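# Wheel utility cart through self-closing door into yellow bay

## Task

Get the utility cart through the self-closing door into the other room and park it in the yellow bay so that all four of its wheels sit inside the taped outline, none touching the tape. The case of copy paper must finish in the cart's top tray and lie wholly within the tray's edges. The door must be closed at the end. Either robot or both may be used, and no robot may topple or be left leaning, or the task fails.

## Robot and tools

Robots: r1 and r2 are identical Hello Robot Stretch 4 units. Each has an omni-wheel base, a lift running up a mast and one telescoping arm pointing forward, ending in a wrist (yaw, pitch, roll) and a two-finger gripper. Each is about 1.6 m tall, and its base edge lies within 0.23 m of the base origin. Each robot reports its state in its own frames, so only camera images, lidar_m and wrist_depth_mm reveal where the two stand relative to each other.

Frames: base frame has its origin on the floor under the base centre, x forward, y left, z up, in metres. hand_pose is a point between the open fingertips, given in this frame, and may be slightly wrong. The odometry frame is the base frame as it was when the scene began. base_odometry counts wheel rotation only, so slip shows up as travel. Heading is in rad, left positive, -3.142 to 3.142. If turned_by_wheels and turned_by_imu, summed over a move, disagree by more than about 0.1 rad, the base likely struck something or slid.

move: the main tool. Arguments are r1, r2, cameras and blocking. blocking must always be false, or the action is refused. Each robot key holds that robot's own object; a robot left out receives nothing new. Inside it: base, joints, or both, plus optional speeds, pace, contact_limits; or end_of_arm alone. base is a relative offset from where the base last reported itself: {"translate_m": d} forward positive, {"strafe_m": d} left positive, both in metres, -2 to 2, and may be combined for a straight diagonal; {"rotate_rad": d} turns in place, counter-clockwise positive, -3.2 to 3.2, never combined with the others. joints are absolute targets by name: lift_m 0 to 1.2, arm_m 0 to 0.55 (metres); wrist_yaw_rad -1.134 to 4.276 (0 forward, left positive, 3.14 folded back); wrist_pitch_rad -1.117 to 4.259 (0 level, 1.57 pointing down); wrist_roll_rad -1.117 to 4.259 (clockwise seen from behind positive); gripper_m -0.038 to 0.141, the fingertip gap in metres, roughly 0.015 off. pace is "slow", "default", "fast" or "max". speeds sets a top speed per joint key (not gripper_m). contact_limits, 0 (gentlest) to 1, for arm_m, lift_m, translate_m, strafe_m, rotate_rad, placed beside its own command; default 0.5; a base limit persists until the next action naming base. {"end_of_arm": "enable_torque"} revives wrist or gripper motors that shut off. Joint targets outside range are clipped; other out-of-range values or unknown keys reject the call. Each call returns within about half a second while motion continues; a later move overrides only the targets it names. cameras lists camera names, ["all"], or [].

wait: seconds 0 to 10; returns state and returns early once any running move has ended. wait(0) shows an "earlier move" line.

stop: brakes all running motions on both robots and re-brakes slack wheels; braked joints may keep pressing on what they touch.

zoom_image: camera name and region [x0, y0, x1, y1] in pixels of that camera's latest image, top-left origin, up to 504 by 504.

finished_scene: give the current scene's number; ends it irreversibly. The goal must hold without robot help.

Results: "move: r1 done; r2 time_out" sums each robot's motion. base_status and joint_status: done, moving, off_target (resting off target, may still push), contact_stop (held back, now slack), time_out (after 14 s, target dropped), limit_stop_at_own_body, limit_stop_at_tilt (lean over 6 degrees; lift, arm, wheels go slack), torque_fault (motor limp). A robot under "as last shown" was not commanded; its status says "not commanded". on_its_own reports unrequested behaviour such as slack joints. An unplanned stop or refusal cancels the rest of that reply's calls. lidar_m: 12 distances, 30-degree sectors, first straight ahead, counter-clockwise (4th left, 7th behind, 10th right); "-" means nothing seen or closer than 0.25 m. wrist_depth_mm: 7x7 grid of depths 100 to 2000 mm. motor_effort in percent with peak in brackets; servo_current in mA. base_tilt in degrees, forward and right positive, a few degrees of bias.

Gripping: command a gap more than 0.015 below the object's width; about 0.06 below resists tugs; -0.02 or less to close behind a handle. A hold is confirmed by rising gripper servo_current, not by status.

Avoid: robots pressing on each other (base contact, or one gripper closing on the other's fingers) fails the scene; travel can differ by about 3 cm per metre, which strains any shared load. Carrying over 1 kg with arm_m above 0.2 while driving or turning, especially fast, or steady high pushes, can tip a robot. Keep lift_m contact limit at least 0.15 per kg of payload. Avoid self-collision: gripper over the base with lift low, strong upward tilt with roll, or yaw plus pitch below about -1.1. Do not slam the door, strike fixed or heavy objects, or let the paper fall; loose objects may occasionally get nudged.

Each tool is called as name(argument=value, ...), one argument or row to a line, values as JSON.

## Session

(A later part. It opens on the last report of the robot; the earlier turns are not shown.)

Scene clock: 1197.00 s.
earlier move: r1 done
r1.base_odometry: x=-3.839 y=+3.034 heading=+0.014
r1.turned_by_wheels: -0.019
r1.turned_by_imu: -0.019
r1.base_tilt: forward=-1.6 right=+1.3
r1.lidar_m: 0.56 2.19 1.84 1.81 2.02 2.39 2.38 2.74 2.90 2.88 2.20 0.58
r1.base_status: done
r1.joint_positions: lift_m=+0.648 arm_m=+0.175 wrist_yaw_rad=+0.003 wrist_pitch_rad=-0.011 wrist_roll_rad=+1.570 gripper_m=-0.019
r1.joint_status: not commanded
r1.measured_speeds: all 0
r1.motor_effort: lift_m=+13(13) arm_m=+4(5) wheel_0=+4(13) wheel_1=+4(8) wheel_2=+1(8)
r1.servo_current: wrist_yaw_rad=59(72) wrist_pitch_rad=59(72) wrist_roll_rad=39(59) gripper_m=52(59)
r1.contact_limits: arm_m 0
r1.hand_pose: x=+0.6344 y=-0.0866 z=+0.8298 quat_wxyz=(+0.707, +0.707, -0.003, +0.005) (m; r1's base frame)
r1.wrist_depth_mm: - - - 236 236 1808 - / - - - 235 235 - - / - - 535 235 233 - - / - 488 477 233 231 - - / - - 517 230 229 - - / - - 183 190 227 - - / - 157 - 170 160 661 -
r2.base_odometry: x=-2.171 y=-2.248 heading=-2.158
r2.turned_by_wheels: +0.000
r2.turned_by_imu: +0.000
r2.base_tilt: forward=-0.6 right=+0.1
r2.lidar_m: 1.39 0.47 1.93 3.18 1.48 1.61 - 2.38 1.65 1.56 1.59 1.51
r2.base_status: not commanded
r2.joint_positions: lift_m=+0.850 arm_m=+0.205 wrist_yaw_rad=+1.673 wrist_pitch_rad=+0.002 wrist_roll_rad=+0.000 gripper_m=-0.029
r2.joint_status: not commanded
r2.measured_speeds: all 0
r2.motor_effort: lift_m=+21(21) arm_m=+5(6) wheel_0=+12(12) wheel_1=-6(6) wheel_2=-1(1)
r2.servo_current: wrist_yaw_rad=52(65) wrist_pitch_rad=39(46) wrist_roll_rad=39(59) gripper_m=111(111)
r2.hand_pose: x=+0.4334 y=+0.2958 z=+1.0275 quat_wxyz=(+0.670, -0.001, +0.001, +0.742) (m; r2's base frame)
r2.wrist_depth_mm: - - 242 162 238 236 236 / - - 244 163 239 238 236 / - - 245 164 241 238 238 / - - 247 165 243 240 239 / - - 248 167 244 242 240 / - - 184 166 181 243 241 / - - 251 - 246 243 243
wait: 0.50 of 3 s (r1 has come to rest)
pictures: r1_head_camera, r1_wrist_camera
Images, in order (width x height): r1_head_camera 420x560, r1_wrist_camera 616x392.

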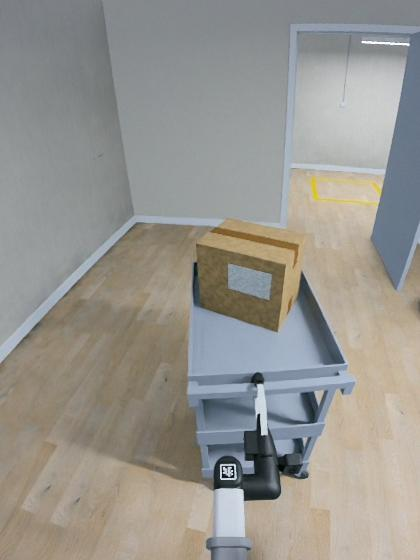

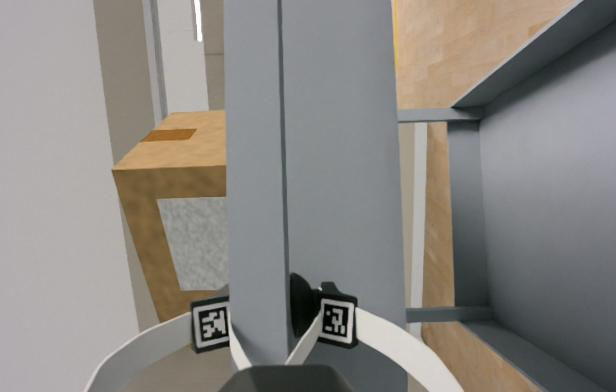

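move(
  blocking=false,
  r1={"base":{"strafe_m":0.12,"translate_m":0.04},"pace":"slow"},
)

wait(
  seconds=3,
)

move(
  blocking=false,
  r1={"base":{"rotate_rad":-0.12},"pace":"slow"},
)

wait(
  seconds=3,
)

move(
  blocking=false,
  r1={"base":{"strafe_m":0.12,"translate_m":0.04},"pace":"slow"},
)

wait(
  seconds=3,
)

move(
  blocking=false,
  r1={"base":{"rotate_rad":-0.12},"pace":"slow"},
)

wait(
  seconds=3,
  cameras=["r1_head_camera","r1_wrist_camera","r1_head_right_camera","r2_head_camera","r2_head_left_camera","r2_head_right_camera"],
)

Scene clock: 1205.97 s.
move: r1 moving
r1.base_odometry: x=-3.835 y=+3.046 heading=+0.014
r1.turned_by_wheels: +0.000
r1.turned_by_imu: -0.001
r1.base_tilt: forward=-1.6 right=+1.3
r1.lidar_m: 0.53 2.19 1.82 1.80 2.03 2.40 2.38 2.74 2.91 2.89 2.20 0.60
r1.base_status: translate_m moving; strafe_m moving
r1.joint_positions: lift_m=+0.648 arm_m=+0.175 wrist_yaw_rad=+0.002 wrist_pitch_rad=-0.011 wrist_roll_rad=+1.570 gripper_m=-0.019
r1.joint_status: not commanded
r1.measured_speeds: translate_m=+0.015 strafe_m=+0.047 rotate_rad=-0.002 lift_m=+0.000 arm_m=+0.000 wrist_yaw_rad=-0.018 wrist_pitch_rad=+0.000 wrist_roll_rad=+0.000
r1.motor_effort: lift_m=+13(13) arm_m=+4(4) wheel_0=-7(7) wheel_1=+7(8) wheel_2=-3(3)
r1.servo_current: wrist_yaw_rad=46(65) wrist_pitch_rad=65(72) wrist_roll_rad=52(52) gripper_m=52(59)
r1.contact_limits: arm_m 0
r1.hand_pose: x=+0.6344 y=-0.0868 z=+0.8298 quat_wxyz=(+0.707, +0.707, -0.003, +0.005) (m; r1's base frame)
r1.wrist_depth_mm: - - - 242 242 1808 1336 / - - - 241 238 - - / - - 574 237 236 - - / - 484 473 236 234 - - / - - 508 231 231 - - / - - 183 187 229 - - / - 156 - 155 160 - -
r2: as last shown
r2.base_tilt: forward=-0.6 right=+0.0
r2.lidar_m: 1.39 0.45 1.94 3.21 1.46 1.59 - 2.37 1.66 1.54 1.59 1.47
r2.motor_effort: lift_m=+21(21) arm_m=+6(6) wheel_0=+12(12) wheel_1=-6(6) wheel_2=-1(1)
r2.servo_current: wrist_yaw_rad=39(65) wrist_pitch_rad=39(46) wrist_roll_rad=46(59) gripper_m=104(117)
r2.wrist_depth_mm: - - 242 162 237 236 236 / - - 244 163 238 237 236 / - - 246 165 241 239 237 / - - 246 165 243 241 238 / - - 247 167 243 242 240 / - - 185 166 182 244 241 / - - 251 - 245 242 243
pictures: none

Scene clock: 1208.00 s.
earlier move: r1 done
r1.base_odometry: x=-3.801 y=+3.154 heading=+0.013
r1.turned_by_wheels: +0.000
r1.turned_by_imu: -0.001
r1.base_tilt: forward=-1.6 right=+1.3
r1.lidar_m: 0.57 2.08 1.71 1.70 1.93 2.40 2.37 2.76 3.04 3.00 2.24 0.58
r1.base_status: done
r1.joint_positions: lift_m=+0.648 arm_m=+0.175 wrist_yaw_rad=-0.003 wrist_pitch_rad=-0.011 wrist_roll_rad=+1.570 gripper_m=-0.019
r1.joint_status: not commanded
r1.measured_speeds: all 0
r1.motor_effort: lift_m=+13(13) arm_m=+4(4) wheel_0=-7(15) wheel_1=+0(8) wheel_2=-3(8)
r1.servo_current: wrist_yaw_rad=46(72) wrist_pitch_rad=59(72) wrist_roll_rad=46(65) gripper_m=59(59)
r1.contact_limits: arm_m 0
r1.hand_pose: x=+0.6340 y=-0.0881 z=+0.8298 quat_wxyz=(+0.707, +0.707, -0.005, +0.003) (m; r1's base frame)
r1.wrist_depth_mm: - - - 222 221 - - / - - 621 224 224 - - / - 488 455 226 224 - - / - 508 484 226 227 - - / - - 539 229 229 - - / - - 181 185 229 - - / - 156 - 179 152 1661 -
r2.base_odometry: x=-2.171 y=-2.248 heading=-2.158
r2.turned_by_wheels: +0.000
r2.turned_by_imu: +0.000
r2.base_tilt: forward=-0.6 right=+0.0
r2.lidar_m: 1.38 0.44 1.93 3.19 1.49 1.68 - 2.37 1.66 1.54 1.60 1.46
r2.base_status: not commanded
r2.joint_positions: lift_m=+0.850 arm_m=+0.205 wrist_yaw_rad=+1.673 wrist_pitch_rad=+0.002 wrist_roll_rad=+0.000 gripper_m=-0.029
r2.joint_status: not commanded
r2.measured_speeds: all 0
r2.motor_effort: lift_m=+21(21) arm_m=+6(6) wheel_0=+12(12) wheel_1=-6(6) wheel_2=-1(1)
r2.servo_current: wrist_yaw_rad=52(72) wrist_pitch_rad=39(46) wrist_roll_rad=46(65) gripper_m=111(117)
r2.hand_pose: x=+0.4334 y=+0.2958 z=+1.0275 quat_wxyz=(+0.670, -0.001, +0.001, +0.742) (m; r2's base frame)
r2.wrist_depth_mm: - - 243 163 238 236 236 / - - 244 163 241 237 236 / - - 246 165 241 238 237 / - - 248 165 243 240 238 / 1808 - 248 167 243 242 239 / 1756 - 184 166 181 243 240 / - - 250 - 247 244 243
wait: 2.03 of 3 s (r1 has come to rest)
pictures: none

Scene clock: 1208.50 s.
move: r1 moving
r1.base_odometry: x=-3.801 y=+3.154 heading=-0.087
r1.turned_by_wheels: -0.100
r1.turned_by_imu: -0.100
r1.base_tilt: forward=-1.6 right=+1.3
r1.lidar_m: 0.54 2.22 1.76 1.69 1.80 2.43 2.39 2.63 3.05 3.01 2.30 0.59
r1.base_status: rotate_rad moving
r1.joint_positions: lift_m=+0.648 arm_m=+0.175 wrist_yaw_rad=+0.006 wrist_pitch_rad=-0.011 wrist_roll_rad=+1.570 gripper_m=-0.019
r1.joint_status: not commanded
r1.measured_speeds: translate_m=+0.000 strafe_m=-0.001 rotate_rad=-0.220 lift_m=+0.000 arm_m=+0.000 wrist_yaw_rad=+0.000 wrist_pitch_rad=+0.000 wrist_roll_rad=+0.000
r1.motor_effort: lift_m=+13(13) arm_m=+5(5) wheel_0=+11(13) wheel_1=+6(8) wheel_2=+7(9)
r1.servo_current: wrist_yaw_rad=52(72) wrist_pitch_rad=65(65) wrist_roll_rad=39(59) gripper_m=59(59)
r1.contact_limits: arm_m 0
r1.hand_pose: x=+0.6347 y=-0.0858 z=+0.8298 quat_wxyz=(+0.707, +0.707, -0.002, +0.006) (m; r1's base frame)
r1.wrist_depth_mm: - - - 235 234 1863 - / - - - 234 233 - - / - - 500 233 233 - - / - 484 477 231 230 - - / - - 517 229 229 - - / - - 183 187 229 - - / - 156 - 171 160 676 -
r2: as last shown
r2.base_tilt: forward=-0.7 right=+0.0
r2.lidar_m: 1.38 0.46 1.94 3.20 1.47 1.65 - 2.36 1.64 1.52 1.60 1.46
r2.motor_effort: lift_m=+21(21) arm_m=+5(6) wheel_0=+12(12) wheel_1=-6(6) wheel_2=-1(1)
r2.servo_current: wrist_yaw_rad=59(72) wrist_pitch_rad=46(46) wrist_roll_rad=52(59) gripper_m=111(117)
r2.wrist_depth_mm: - - 243 162 238 237 234 / - - 245 163 241 237 236 / - - 245 164 241 239 236 / - - 247 164 243 240 238 / 1661 - 249 167 244 242 240 / 1708 - 185 166 181 242 241 / 1808 - 251 - 246 243 242
pictures: none

Scene clock: 1209.00 s.
earlier move: r1 done
r1.base_odometry: x=-3.801 y=+3.154 heading=-0.106
r1.turned_by_wheels: -0.019
r1.turned_by_imu: -0.019
r1.base_tilt: forward=-1.6 right=+1.2
r1.lidar_m: 0.54 2.25 1.75 1.70 1.82 2.46 2.39 2.61 3.07 3.02 2.37 0.60
r1.base_status: done
r1.joint_positions: lift_m=+0.648 arm_m=+0.175 wrist_yaw_rad=+0.003 wrist_pitch_rad=-0.011 wrist_roll_rad=+1.570 gripper_m=-0.019
r1.joint_status: not commanded
r1.measured_speeds: all 0
r1.motor_effort: lift_m=+13(13) arm_m=+5(5) wheel_0=+4(13) wheel_1=+3(8) wheel_2=+1(9)
r1.servo_current: wrist_yaw_rad=46(72) wrist_pitch_rad=65(72) wrist_roll_rad=39(59) gripper_m=52(59)
r1.contact_limits: arm_m 0
r1.hand_pose: x=+0.6344 y=-0.0866 z=+0.8298 quat_wxyz=(+0.707, +0.707, -0.003, +0.005) (m; r1's base frame)
r1.wrist_depth_mm: - - - 248 248 1808 1308 / - - - 245 243 - - / - - 615 240 239 - - / - 492 477 237 236 - - / - - 508 233 234 - - / - - 183 187 228 - - / - 157 580 155 152 - -
r2.base_odometry: x=-2.171 y=-2.248 heading=-2.158
r2.turned_by_wheels: +0.000
r2.turned_by_imu: +0.000
r2.base_tilt: forward=-0.7 right=+0.1
r2.lidar_m: 1.38 0.45 1.92 3.19 1.46 1.65 - 2.36 1.64 1.55 1.58 1.47
r2.base_status: not commanded
r2.joint_positions: lift_m=+0.850 arm_m=+0.205 wrist_yaw_rad=+1.673 wrist_pitch_rad=+0.002 wrist_roll_rad=+0.000 gripper_m=-0.029
r2.joint_status: not commanded
r2.measured_speeds: all 0
r2.motor_effort: lift_m=+21(21) arm_m=+6(6) wheel_0=+12(12) wheel_1=-5(6) wheel_2=-1(1)
r2.servo_current: wrist_yaw_rad=59(72) wrist_pitch_rad=39(46) wrist_roll_rad=46(59) gripper_m=111(117)
r2.hand_pose: x=+0.4334 y=+0.2958 z=+1.0275 quat_wxyz=(+0.670, -0.001, +0.001, +0.742) (m; r2's base frame)
r2.wrist_depth_mm: - - 243 162 238 237 235 / - - 244 163 240 237 237 / - - 246 164 241 239 237 / - - 248 164 243 240 238 / 1661 - 248 167 243 242 240 / 1808 - 185 166 181 243 241 / 1808 - 252 - 246 244 243
wait: 0.50 of 3 s (r1 has come to rest)
pictures: none

Scene clock: 1209.50 s.
move: r1 moving
r1.base_odometry: x=-3.796 y=+3.165 heading=-0.107
r1.turned_by_wheels: -0.001
r1.turned_by_imu: -0.001
r1.base_tilt: forward=-1.6 right=+1.3
r1.lidar_m: 0.53 2.25 1.75 1.67 1.80 2.47 2.41 2.61 3.08 3.03 2.34 0.58
r1.base_status: translate_m moving; strafe_m moving
r1.joint_positions: lift_m=+0.648 arm_m=+0.175 wrist_yaw_rad=+0.001 wrist_pitch_rad=-0.011 wrist_roll_rad=+1.570 gripper_m=-0.019
r1.joint_status: not commanded
r1.measured_speeds: translate_m=+0.015 strafe_m=+0.046 rotate_rad=-0.004 lift_m=+0.000 arm_m=+0.000 wrist_yaw_rad=-0.023 wrist_pitch_rad=+0.000 wrist_roll_rad=+0.000
r1.motor_effort: lift_m=+13(13) arm_m=+5(5) wheel_0=-7(7) wheel_1=+7(9) wheel_2=-5(5)
r1.servo_current: wrist_yaw_rad=59(59) wrist_pitch_rad=65(65) wrist_roll_rad=52(59) gripper_m=59(59)
r1.contact_limits: arm_m 0
r1.hand_pose: x=+0.6343 y=-0.0870 z=+0.8298 quat_wxyz=(+0.707, +0.707, -0.003, +0.004) (m; r1's base frame)
r1.wrist_depth_mm: - - - 254 255 1863 1336 / - - - 248 248 - - / - - 683 243 242 820 - / - 521 477 237 237 - - / - 512 500 232 233 - - / - - 183 191 228 - - / - 151 569 169 160 - -
r2: as last shown
r2.base_tilt: forward=-0.7 right=+0.0
r2.lidar_m: 1.39 0.47 1.94 3.20 1.47 1.66 - 2.40 1.66 1.55 1.58 1.47
r2.motor_effort: lift_m=+21(21) arm_m=+6(6) wheel_0=+11(12) wheel_1=-6(6) wheel_2=-1(1)
r2.servo_current: wrist_yaw_rad=52(59) wrist_pitch_rad=39(46) wrist_roll_rad=46(52) gripper_m=111(117)
r2.wrist_depth_mm: - - 243 162 238 236 234 / - - 245 163 241 238 236 / - - 245 164 242 239 237 / - - 247 164 241 240 238 / 1661 - 248 167 244 242 239 / 1756 - 185 166 181 243 240 / 1756 - 250 - 245 242 244
pictures: none

Scene clock: 1211.53 s.
earlier move: r1 done
r1.base_odometry: x=-3.749 y=+3.269 heading=-0.107
r1.turned_by_wheels: +0.000
r1.turned_by_imu: +0.000
r1.base_tilt: forward=-1.6 right=+1.3
r1.lidar_m: 0.55 2.10 1.62 1.59 1.66 2.49 2.43 2.64 3.21 3.14 2.32 0.58
r1.base_status: done
r1.joint_positions: lift_m=+0.648 arm_m=+0.175 wrist_yaw_rad=-0.003 wrist_pitch_rad=-0.011 wrist_roll_rad=+1.570 gripper_m=-0.019
r1.joint_status: not commanded
r1.measured_speeds: all 0
r1.motor_effort: lift_m=+13(13) arm_m=+4(5) wheel_0=-7(12) wheel_1=+1(9) wheel_2=-3(8)
r1.servo_current: wrist_yaw_rad=52(59) wrist_pitch_rad=59(72) wrist_roll_rad=39(72) gripper_m=52(59)
r1.contact_limits: arm_m 0
r1.hand_pose: x=+0.6340 y=-0.0882 z=+0.8298 quat_wxyz=(+0.707, +0.707, -0.005, +0.003) (m; r1's base frame)
r1.wrist_depth_mm: - - - 230 230 1863 - / - - - 230 230 - - / - 591 473 231 229 - - / - 492 480 231 229 - - / - - 525 230 229 - - / - - 181 184 229 798 - / - 156 - 170 152 1537 -
r2.base_odometry: x=-2.171 y=-2.248 heading=-2.158
r2.turned_by_wheels: +0.000
r2.turned_by_imu: +0.000
r2.base_tilt: forward=-0.7 right=+0.0
r2.lidar_m: 1.38 0.48 1.95 3.18 1.48 1.73 - 2.38 1.66 1.56 1.60 1.48
r2.base_status: not commanded
r2.joint_positions: lift_m=+0.850 arm_m=+0.205 wrist_yaw_rad=+1.673 wrist_pitch_rad=+0.002 wrist_roll_rad=+0.000 gripper_m=-0.029
r2.joint_status: not commanded
r2.measured_speeds: all 0
r2.motor_effort: lift_m=+21(21) arm_m=+6(6) wheel_0=+12(12) wheel_1=-6(6) wheel_2=-1(1)
r2.servo_current: wrist_yaw_rad=59(65) wrist_pitch_rad=39(46) wrist_roll_rad=59(59) gripper_m=111(117)
r2.hand_pose: x=+0.4334 y=+0.2958 z=+1.0275 quat_wxyz=(+0.670, -0.001, +0.001, +0.742) (m; r2's base frame)
r2.wrist_depth_mm: - - 243 163 238 236 235 / - - 244 163 240 236 236 / - - 246 164 240 240 236 / - - 248 165 243 239 238 / 1618 - 249 167 244 242 240 / 1576 - 185 166 181 243 241 / - - 251 - 246 242 242
wait: 2.03 of 3 s (r1 has come to rest)
pictures: none

Scene clock: 1212.03 s.
move: r1 moving
r1.base_odometry: x=-3.749 y=+3.269 heading=-0.207
r1.turned_by_wheels: -0.100
r1.turned_by_imu: -0.100
r1.base_tilt: forward=-1.6 right=+1.2
r1.lidar_m: 0.54 2.31 1.65 1.57 1.61 2.23 2.39 2.53 3.24 3.14 3.25 0.62
r1.base_status: rotate_rad moving
r1.joint_positions: lift_m=+0.648 arm_m=+0.175 wrist_yaw_rad=+0.006 wrist_pitch_rad=-0.011 wrist_roll_rad=+1.570 gripper_m=-0.019
r1.joint_status: not commanded
r1.measured_speeds: translate_m=+0.001 strafe_m=-0.001 rotate_rad=-0.219 lift_m=+0.000 arm_m=+0.000 wrist_yaw_rad=+0.000 wrist_pitch_rad=-0.001 wrist_roll_rad=+0.000
r1.motor_effort: lift_m=+13(13) arm_m=+4(4) wheel_0=+13(13) wheel_1=+4(7) wheel_2=+7(10)
r1.servo_current: wrist_yaw_rad=59(65) wrist_pitch_rad=65(72) wrist_roll_rad=39(72) gripper_m=52(59)
r1.contact_limits: arm_m 0
r1.hand_pose: x=+0.6347 y=-0.0857 z=+0.8298 quat_wxyz=(+0.707, +0.707, -0.002, +0.006) (m; r1's base frame)
r1.wrist_depth_mm: - - - 241 241 1863 1308 / - - - 238 238 - - / - - 574 236 236 - - / - 484 473 234 234 - - / - - 508 232 231 - - / - - 185 190 229 - - / - 157 181 156 159 621 -
r2: as last shown
r2.base_tilt: forward=-0.7 right=+0.1
r2.lidar_m: 1.39 0.46 1.94 3.21 1.47 1.69 - 2.39 1.65 1.56 1.59 1.49
r2.motor_effort: lift_m=+21(21) arm_m=+5(6) wheel_0=+11(12) wheel_1=-6(6) wheel_2=-1(1)
r2.servo_current: wrist_yaw_rad=52(59) wrist_pitch_rad=39(46) wrist_roll_rad=33(65) gripper_m=111(111)
r2.wrist_depth_mm: - - 242 162 238 237 236 / - - 244 163 239 238 236 / - - 246 164 241 239 237 / - - 247 165 242 240 239 / 1537 - 248 167 243 241 240 / - - 185 166 181 243 241 / - - 251 - 246 243 242
pictures: none

Scene clock: 1212.53 s.
earlier move: r1 done
r1.base_odometry: x=-3.749 y=+3.269 heading=-0.226
r1.turned_by_wheels: -0.019
r1.turned_by_imu: -0.020
r1.base_tilt: forward=-1.6 right=+1.2
r1.lidar_m: 0.51 2.34 1.69 1.56 1.61 2.23 2.42 2.54 3.29 3.13 3.24 0.58
r1.base_status: done
r1.joint_positions: lift_m=+0.648 arm_m=+0.175 wrist_yaw_rad=+0.003 wrist_pitch_rad=-0.011 wrist_roll_rad=+1.570 gripper_m=-0.019
r1.joint_status: not commanded
r1.measured_speeds: all 0
r1.motor_effort: lift_m=+13(13) arm_m=+4(5) wheel_0=+4(13) wheel_1=+3(7) wheel_2=+1(10)
r1.servo_current: wrist_yaw_rad=46(72) wrist_pitch_rad=59(72) wrist_roll_rad=46(72) gripper_m=59(59)
r1.contact_limits: arm_m 0
r1.hand_pose: x=+0.6344 y=-0.0866 z=+0.8298 quat_wxyz=(+0.707, +0.707, -0.003, +0.005) (m; r1's base frame)
r1.wrist_depth_mm: - - - 258 259 1808 1308 / - - - 253 253 1983 - / - - - 246 246 - - / - 554 473 239 240 - - / - 508 496 234 234 - - / - - 183 186 229 - - / - 157 564 179 160 - -
r2.base_odometry: x=-2.171 y=-2.248 heading=-2.158
r2.turned_by_wheels: +0.000
r2.turned_by_imu: +0.000
r2.base_tilt: forward=-0.7 right=+0.0
r2.lidar_m: 1.39 0.46 1.92 3.19 1.47 1.68 - 2.39 1.65 1.54 1.59 1.50
r2.base_status: not commanded
r2.joint_positions: lift_m=+0.850 arm_m=+0.205 wrist_yaw_rad=+1.673 wrist_pitch_rad=+0.002 wrist_roll_rad=+0.000 gripper_m=-0.029
r2.joint_status: not commanded
r2.measured_speeds: all 0
r2.motor_effort: lift_m=+21(21) arm_m=+6(6) wheel_0=+11(12) wheel_1=-6(6) wheel_2=-1(1)
r2.servo_current: wrist_yaw_rad=59(59) wrist_pitch_rad=39(46) wrist_roll_rad=39(65) gripper_m=111(111)
r2.hand_pose: x=+0.4334 y=+0.2958 z=+1.0275 quat_wxyz=(+0.670, -0.001, +0.001, +0.742) (m; r2's base frame)
r2.wrist_depth_mm: - - 242 163 238 236 235 / - - 245 163 240 238 236 / - - 245 165 241 238 236 / - - 246 164 242 241 238 / 1576 - 248 167 244 241 240 / 1808 - 185 166 182 243 240 / - - 251 - 247 243 241
wait: 0.50 of 3 s (r1 has come to rest)
pictures: r1_head_camera, r1_head_right_camera, r1_wrist_camera, r2_head_camera, r2_head_left_camera, r2_head_right_camera
Images, in order (width x height): r1_head_camera 420x560, r1_head_right_camera 420x672, r1_wrist_camera 616x392, r2_head_camera 420x560, r2_head_left_camera 420x672, r2_head_right_camera 420x672.

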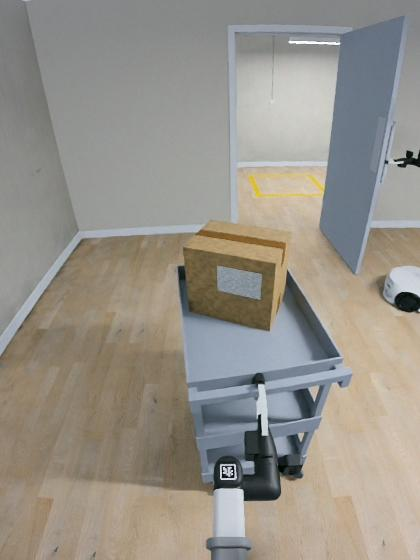

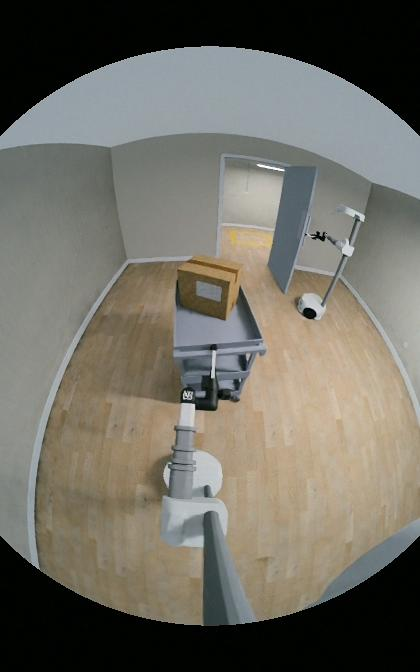

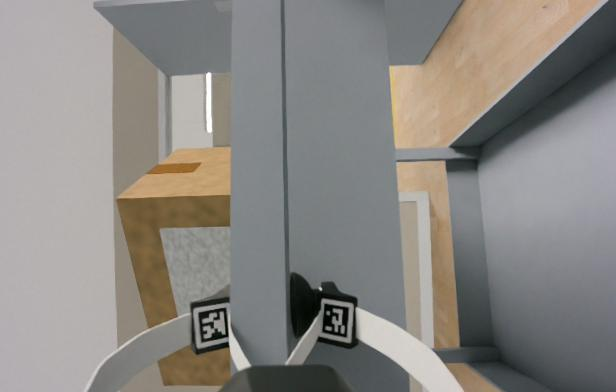

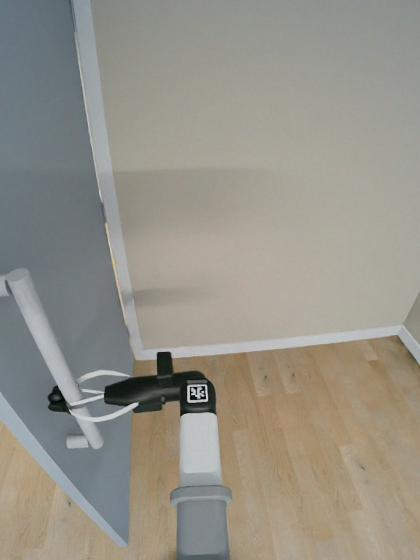

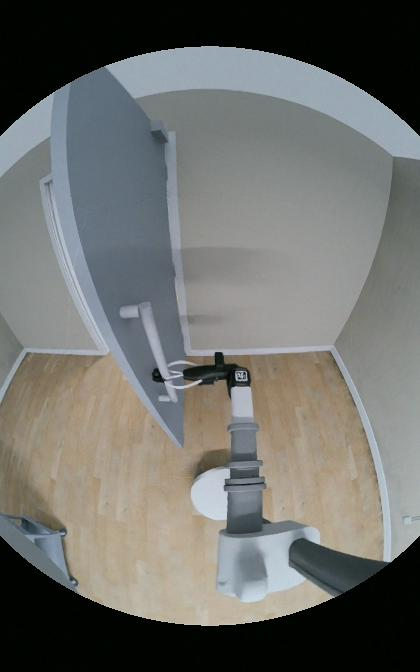

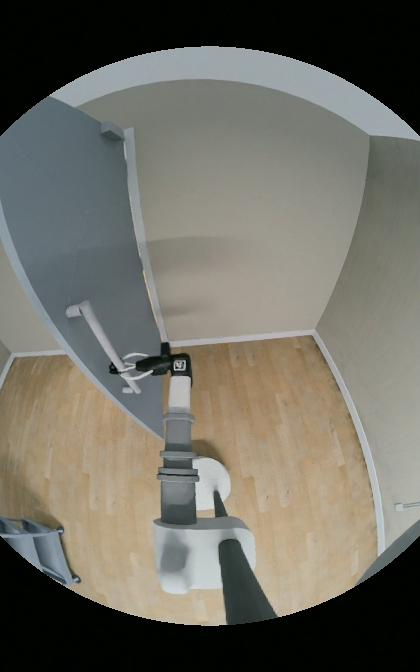

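move(
  blocking=false,
  r1={"base":{"strafe_m":-0.25,"translate_m":0.25},"pace":"slow"},
)

wait(
  seconds=5,
  cameras=["r1_head_camera","r1_wrist_camera"],
)

Scene clock: 1237.23 s.
move: r1 moving
r1.base_odometry: x=-3.742 y=+3.258 heading=-0.226
r1.turned_by_wheels: +0.000
r1.turned_by_imu: +0.000
r1.base_tilt: forward=-1.6 right=+1.3
r1.lidar_m: 0.55 2.36 1.70 1.59 1.64 2.22 2.44 2.55 3.29 3.12 3.23 0.59
r1.base_status: translate_m moving; strafe_m moving
r1.joint_positions: lift_m=+0.648 arm_m=+0.175 wrist_yaw_rad=+0.003 wrist_pitch_rad=-0.011 wrist_roll_rad=+1.570 gripper_m=-0.019
r1.joint_status: not commanded
r1.measured_speeds: translate_m=+0.036 strafe_m=-0.036 rotate_rad=-0.003 lift_m=+0.000 arm_m=+0.000 wrist_yaw_rad=+0.000 wrist_pitch_rad=+0.000 wrist_roll_rad=+0.000
r1.motor_effort: lift_m=+13(13) arm_m=+4(5) wheel_0=+12(12) wheel_1=-2(3) wheel_2=-6(6)
r1.servo_current: wrist_yaw_rad=46(59) wrist_pitch_rad=65(65) wrist_roll_rad=46(59) gripper_m=52(59)
r1.contact_limits: arm_m 0
r1.hand_pose: x=+0.6344 y=-0.0866 z=+0.8298 quat_wxyz=(+0.707, +0.707, -0.003, +0.005) (m; r1's base frame)
r1.wrist_depth_mm: - - - 260 259 1756 1336 / - - - 253 254 1863 - / - - - 247 246 842 - / - - 477 240 240 - - / - 512 492 234 234 - - / - - 182 200 229 - - / - 158 554 179 151 - -
r2: as last shown
r2.base_tilt: forward=-0.7 right=+0.1
r2.lidar_m: 1.37 0.47 1.93 3.20 1.46 1.65 - 2.38 1.63 1.55 1.61 1.48
r2.motor_effort: lift_m=+21(21) arm_m=+5(6) wheel_0=+12(12) wheel_1=-6(6) wheel_2=-1(1)
r2.servo_current: wrist_yaw_rad=46(65) wrist_pitch_rad=39(46) wrist_roll_rad=46(52) gripper_m=111(117)
r2.wrist_depth_mm: - - 243 162 238 236 235 / - - 245 163 238 237 236 / - - 245 164 242 239 237 / - - 247 165 243 240 239 / 1576 - 247 167 243 242 240 / 1808 - 185 166 181 243 241 / - - 252 - 246 243 243
pictures: none

Scene clock: 1241.53 s.
earlier move: r1 done
r1.base_odometry: x=-3.561 y=+2.969 heading=-0.225
r1.turned_by_wheels: +0.001
r1.turned_by_imu: +0.002
r1.base_tilt: forward=-1.6 right=+1.3
r1.lidar_m: 0.47 0.73 1.93 1.84 1.91 2.57 2.69 2.79 3.04 2.89 2.97 0.65
r1.base_status: done
r1.joint_positions: lift_m=+0.648 arm_m=+0.175 wrist_yaw_rad=+0.003 wrist_pitch_rad=-0.011 wrist_roll_rad=+1.570 gripper_m=-0.019
r1.joint_status: not commanded
r1.measured_speeds: all 0
r1.motor_effort: lift_m=+13(13) arm_m=+4(5) wheel_0=+7(14) wheel_1=-1(4) wheel_2=+3(8)
r1.servo_current: wrist_yaw_rad=59(72) wrist_pitch_rad=59(78) wrist_roll_rad=59(78) gripper_m=59(59)
r1.contact_limits: arm_m 0
r1.hand_pose: x=+0.6345 y=-0.0865 z=+0.8298 quat_wxyz=(+0.707, +0.707, -0.003, +0.005) (m; r1's base frame)
r1.wrist_depth_mm: - - - - 332 330 334 / - - - - 345 1756 1255 / - - - - 291 1983 - / - - - 255 267 - - / - - 544 245 247 - - / - 484 185 189 229 - - / - 157 484 182 159 - -
r2.base_odometry: x=-2.171 y=-2.248 heading=-2.158
r2.turned_by_wheels: +0.000
r2.turned_by_imu: +0.001
r2.base_tilt: forward=-0.7 right=+0.0
r2.lidar_m: 1.40 0.46 1.95 3.19 1.32 1.40 - 2.37 1.63 1.55 1.61 1.49
r2.base_status: not commanded
r2.joint_positions: lift_m=+0.850 arm_m=+0.205 wrist_yaw_rad=+1.673 wrist_pitch_rad=+0.002 wrist_roll_rad=+0.000 gripper_m=-0.029
r2.joint_status: not commanded
r2.measured_speeds: all 0
r2.motor_effort: lift_m=+21(21) arm_m=+6(6) wheel_0=+11(12) wheel_1=-6(6) wheel_2=-1(1)
r2.servo_current: wrist_yaw_rad=52(65) wrist_pitch_rad=46(46) wrist_roll_rad=52(59) gripper_m=111(117)
r2.hand_pose: x=+0.4334 y=+0.2958 z=+1.0275 quat_wxyz=(+0.670, -0.001, +0.001, +0.742) (m; r2's base frame)
r2.wrist_depth_mm: - - 242 163 238 236 235 / - - 243 163 239 238 237 / - - 245 164 240 239 237 / 1537 - 247 165 242 241 239 / 1308 - 248 167 244 242 240 / - - 185 166 181 242 241 / - 1336 251 - 247 243 242
wait: 4.30 of 5 s (r1 has come to rest)
pictures: r1_head_camera, r1_wrist_camera
Images, in order (width x height): r1_head_camera 420x560, r1_wrist_camera 616x392.

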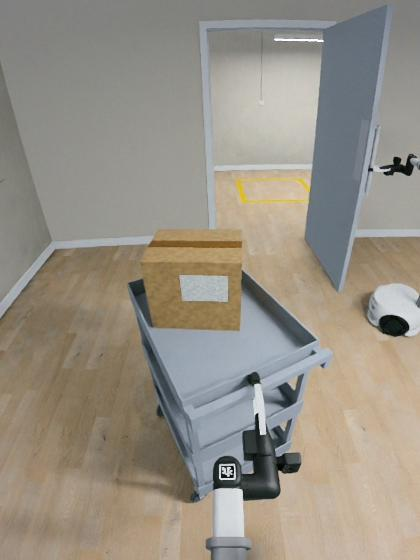

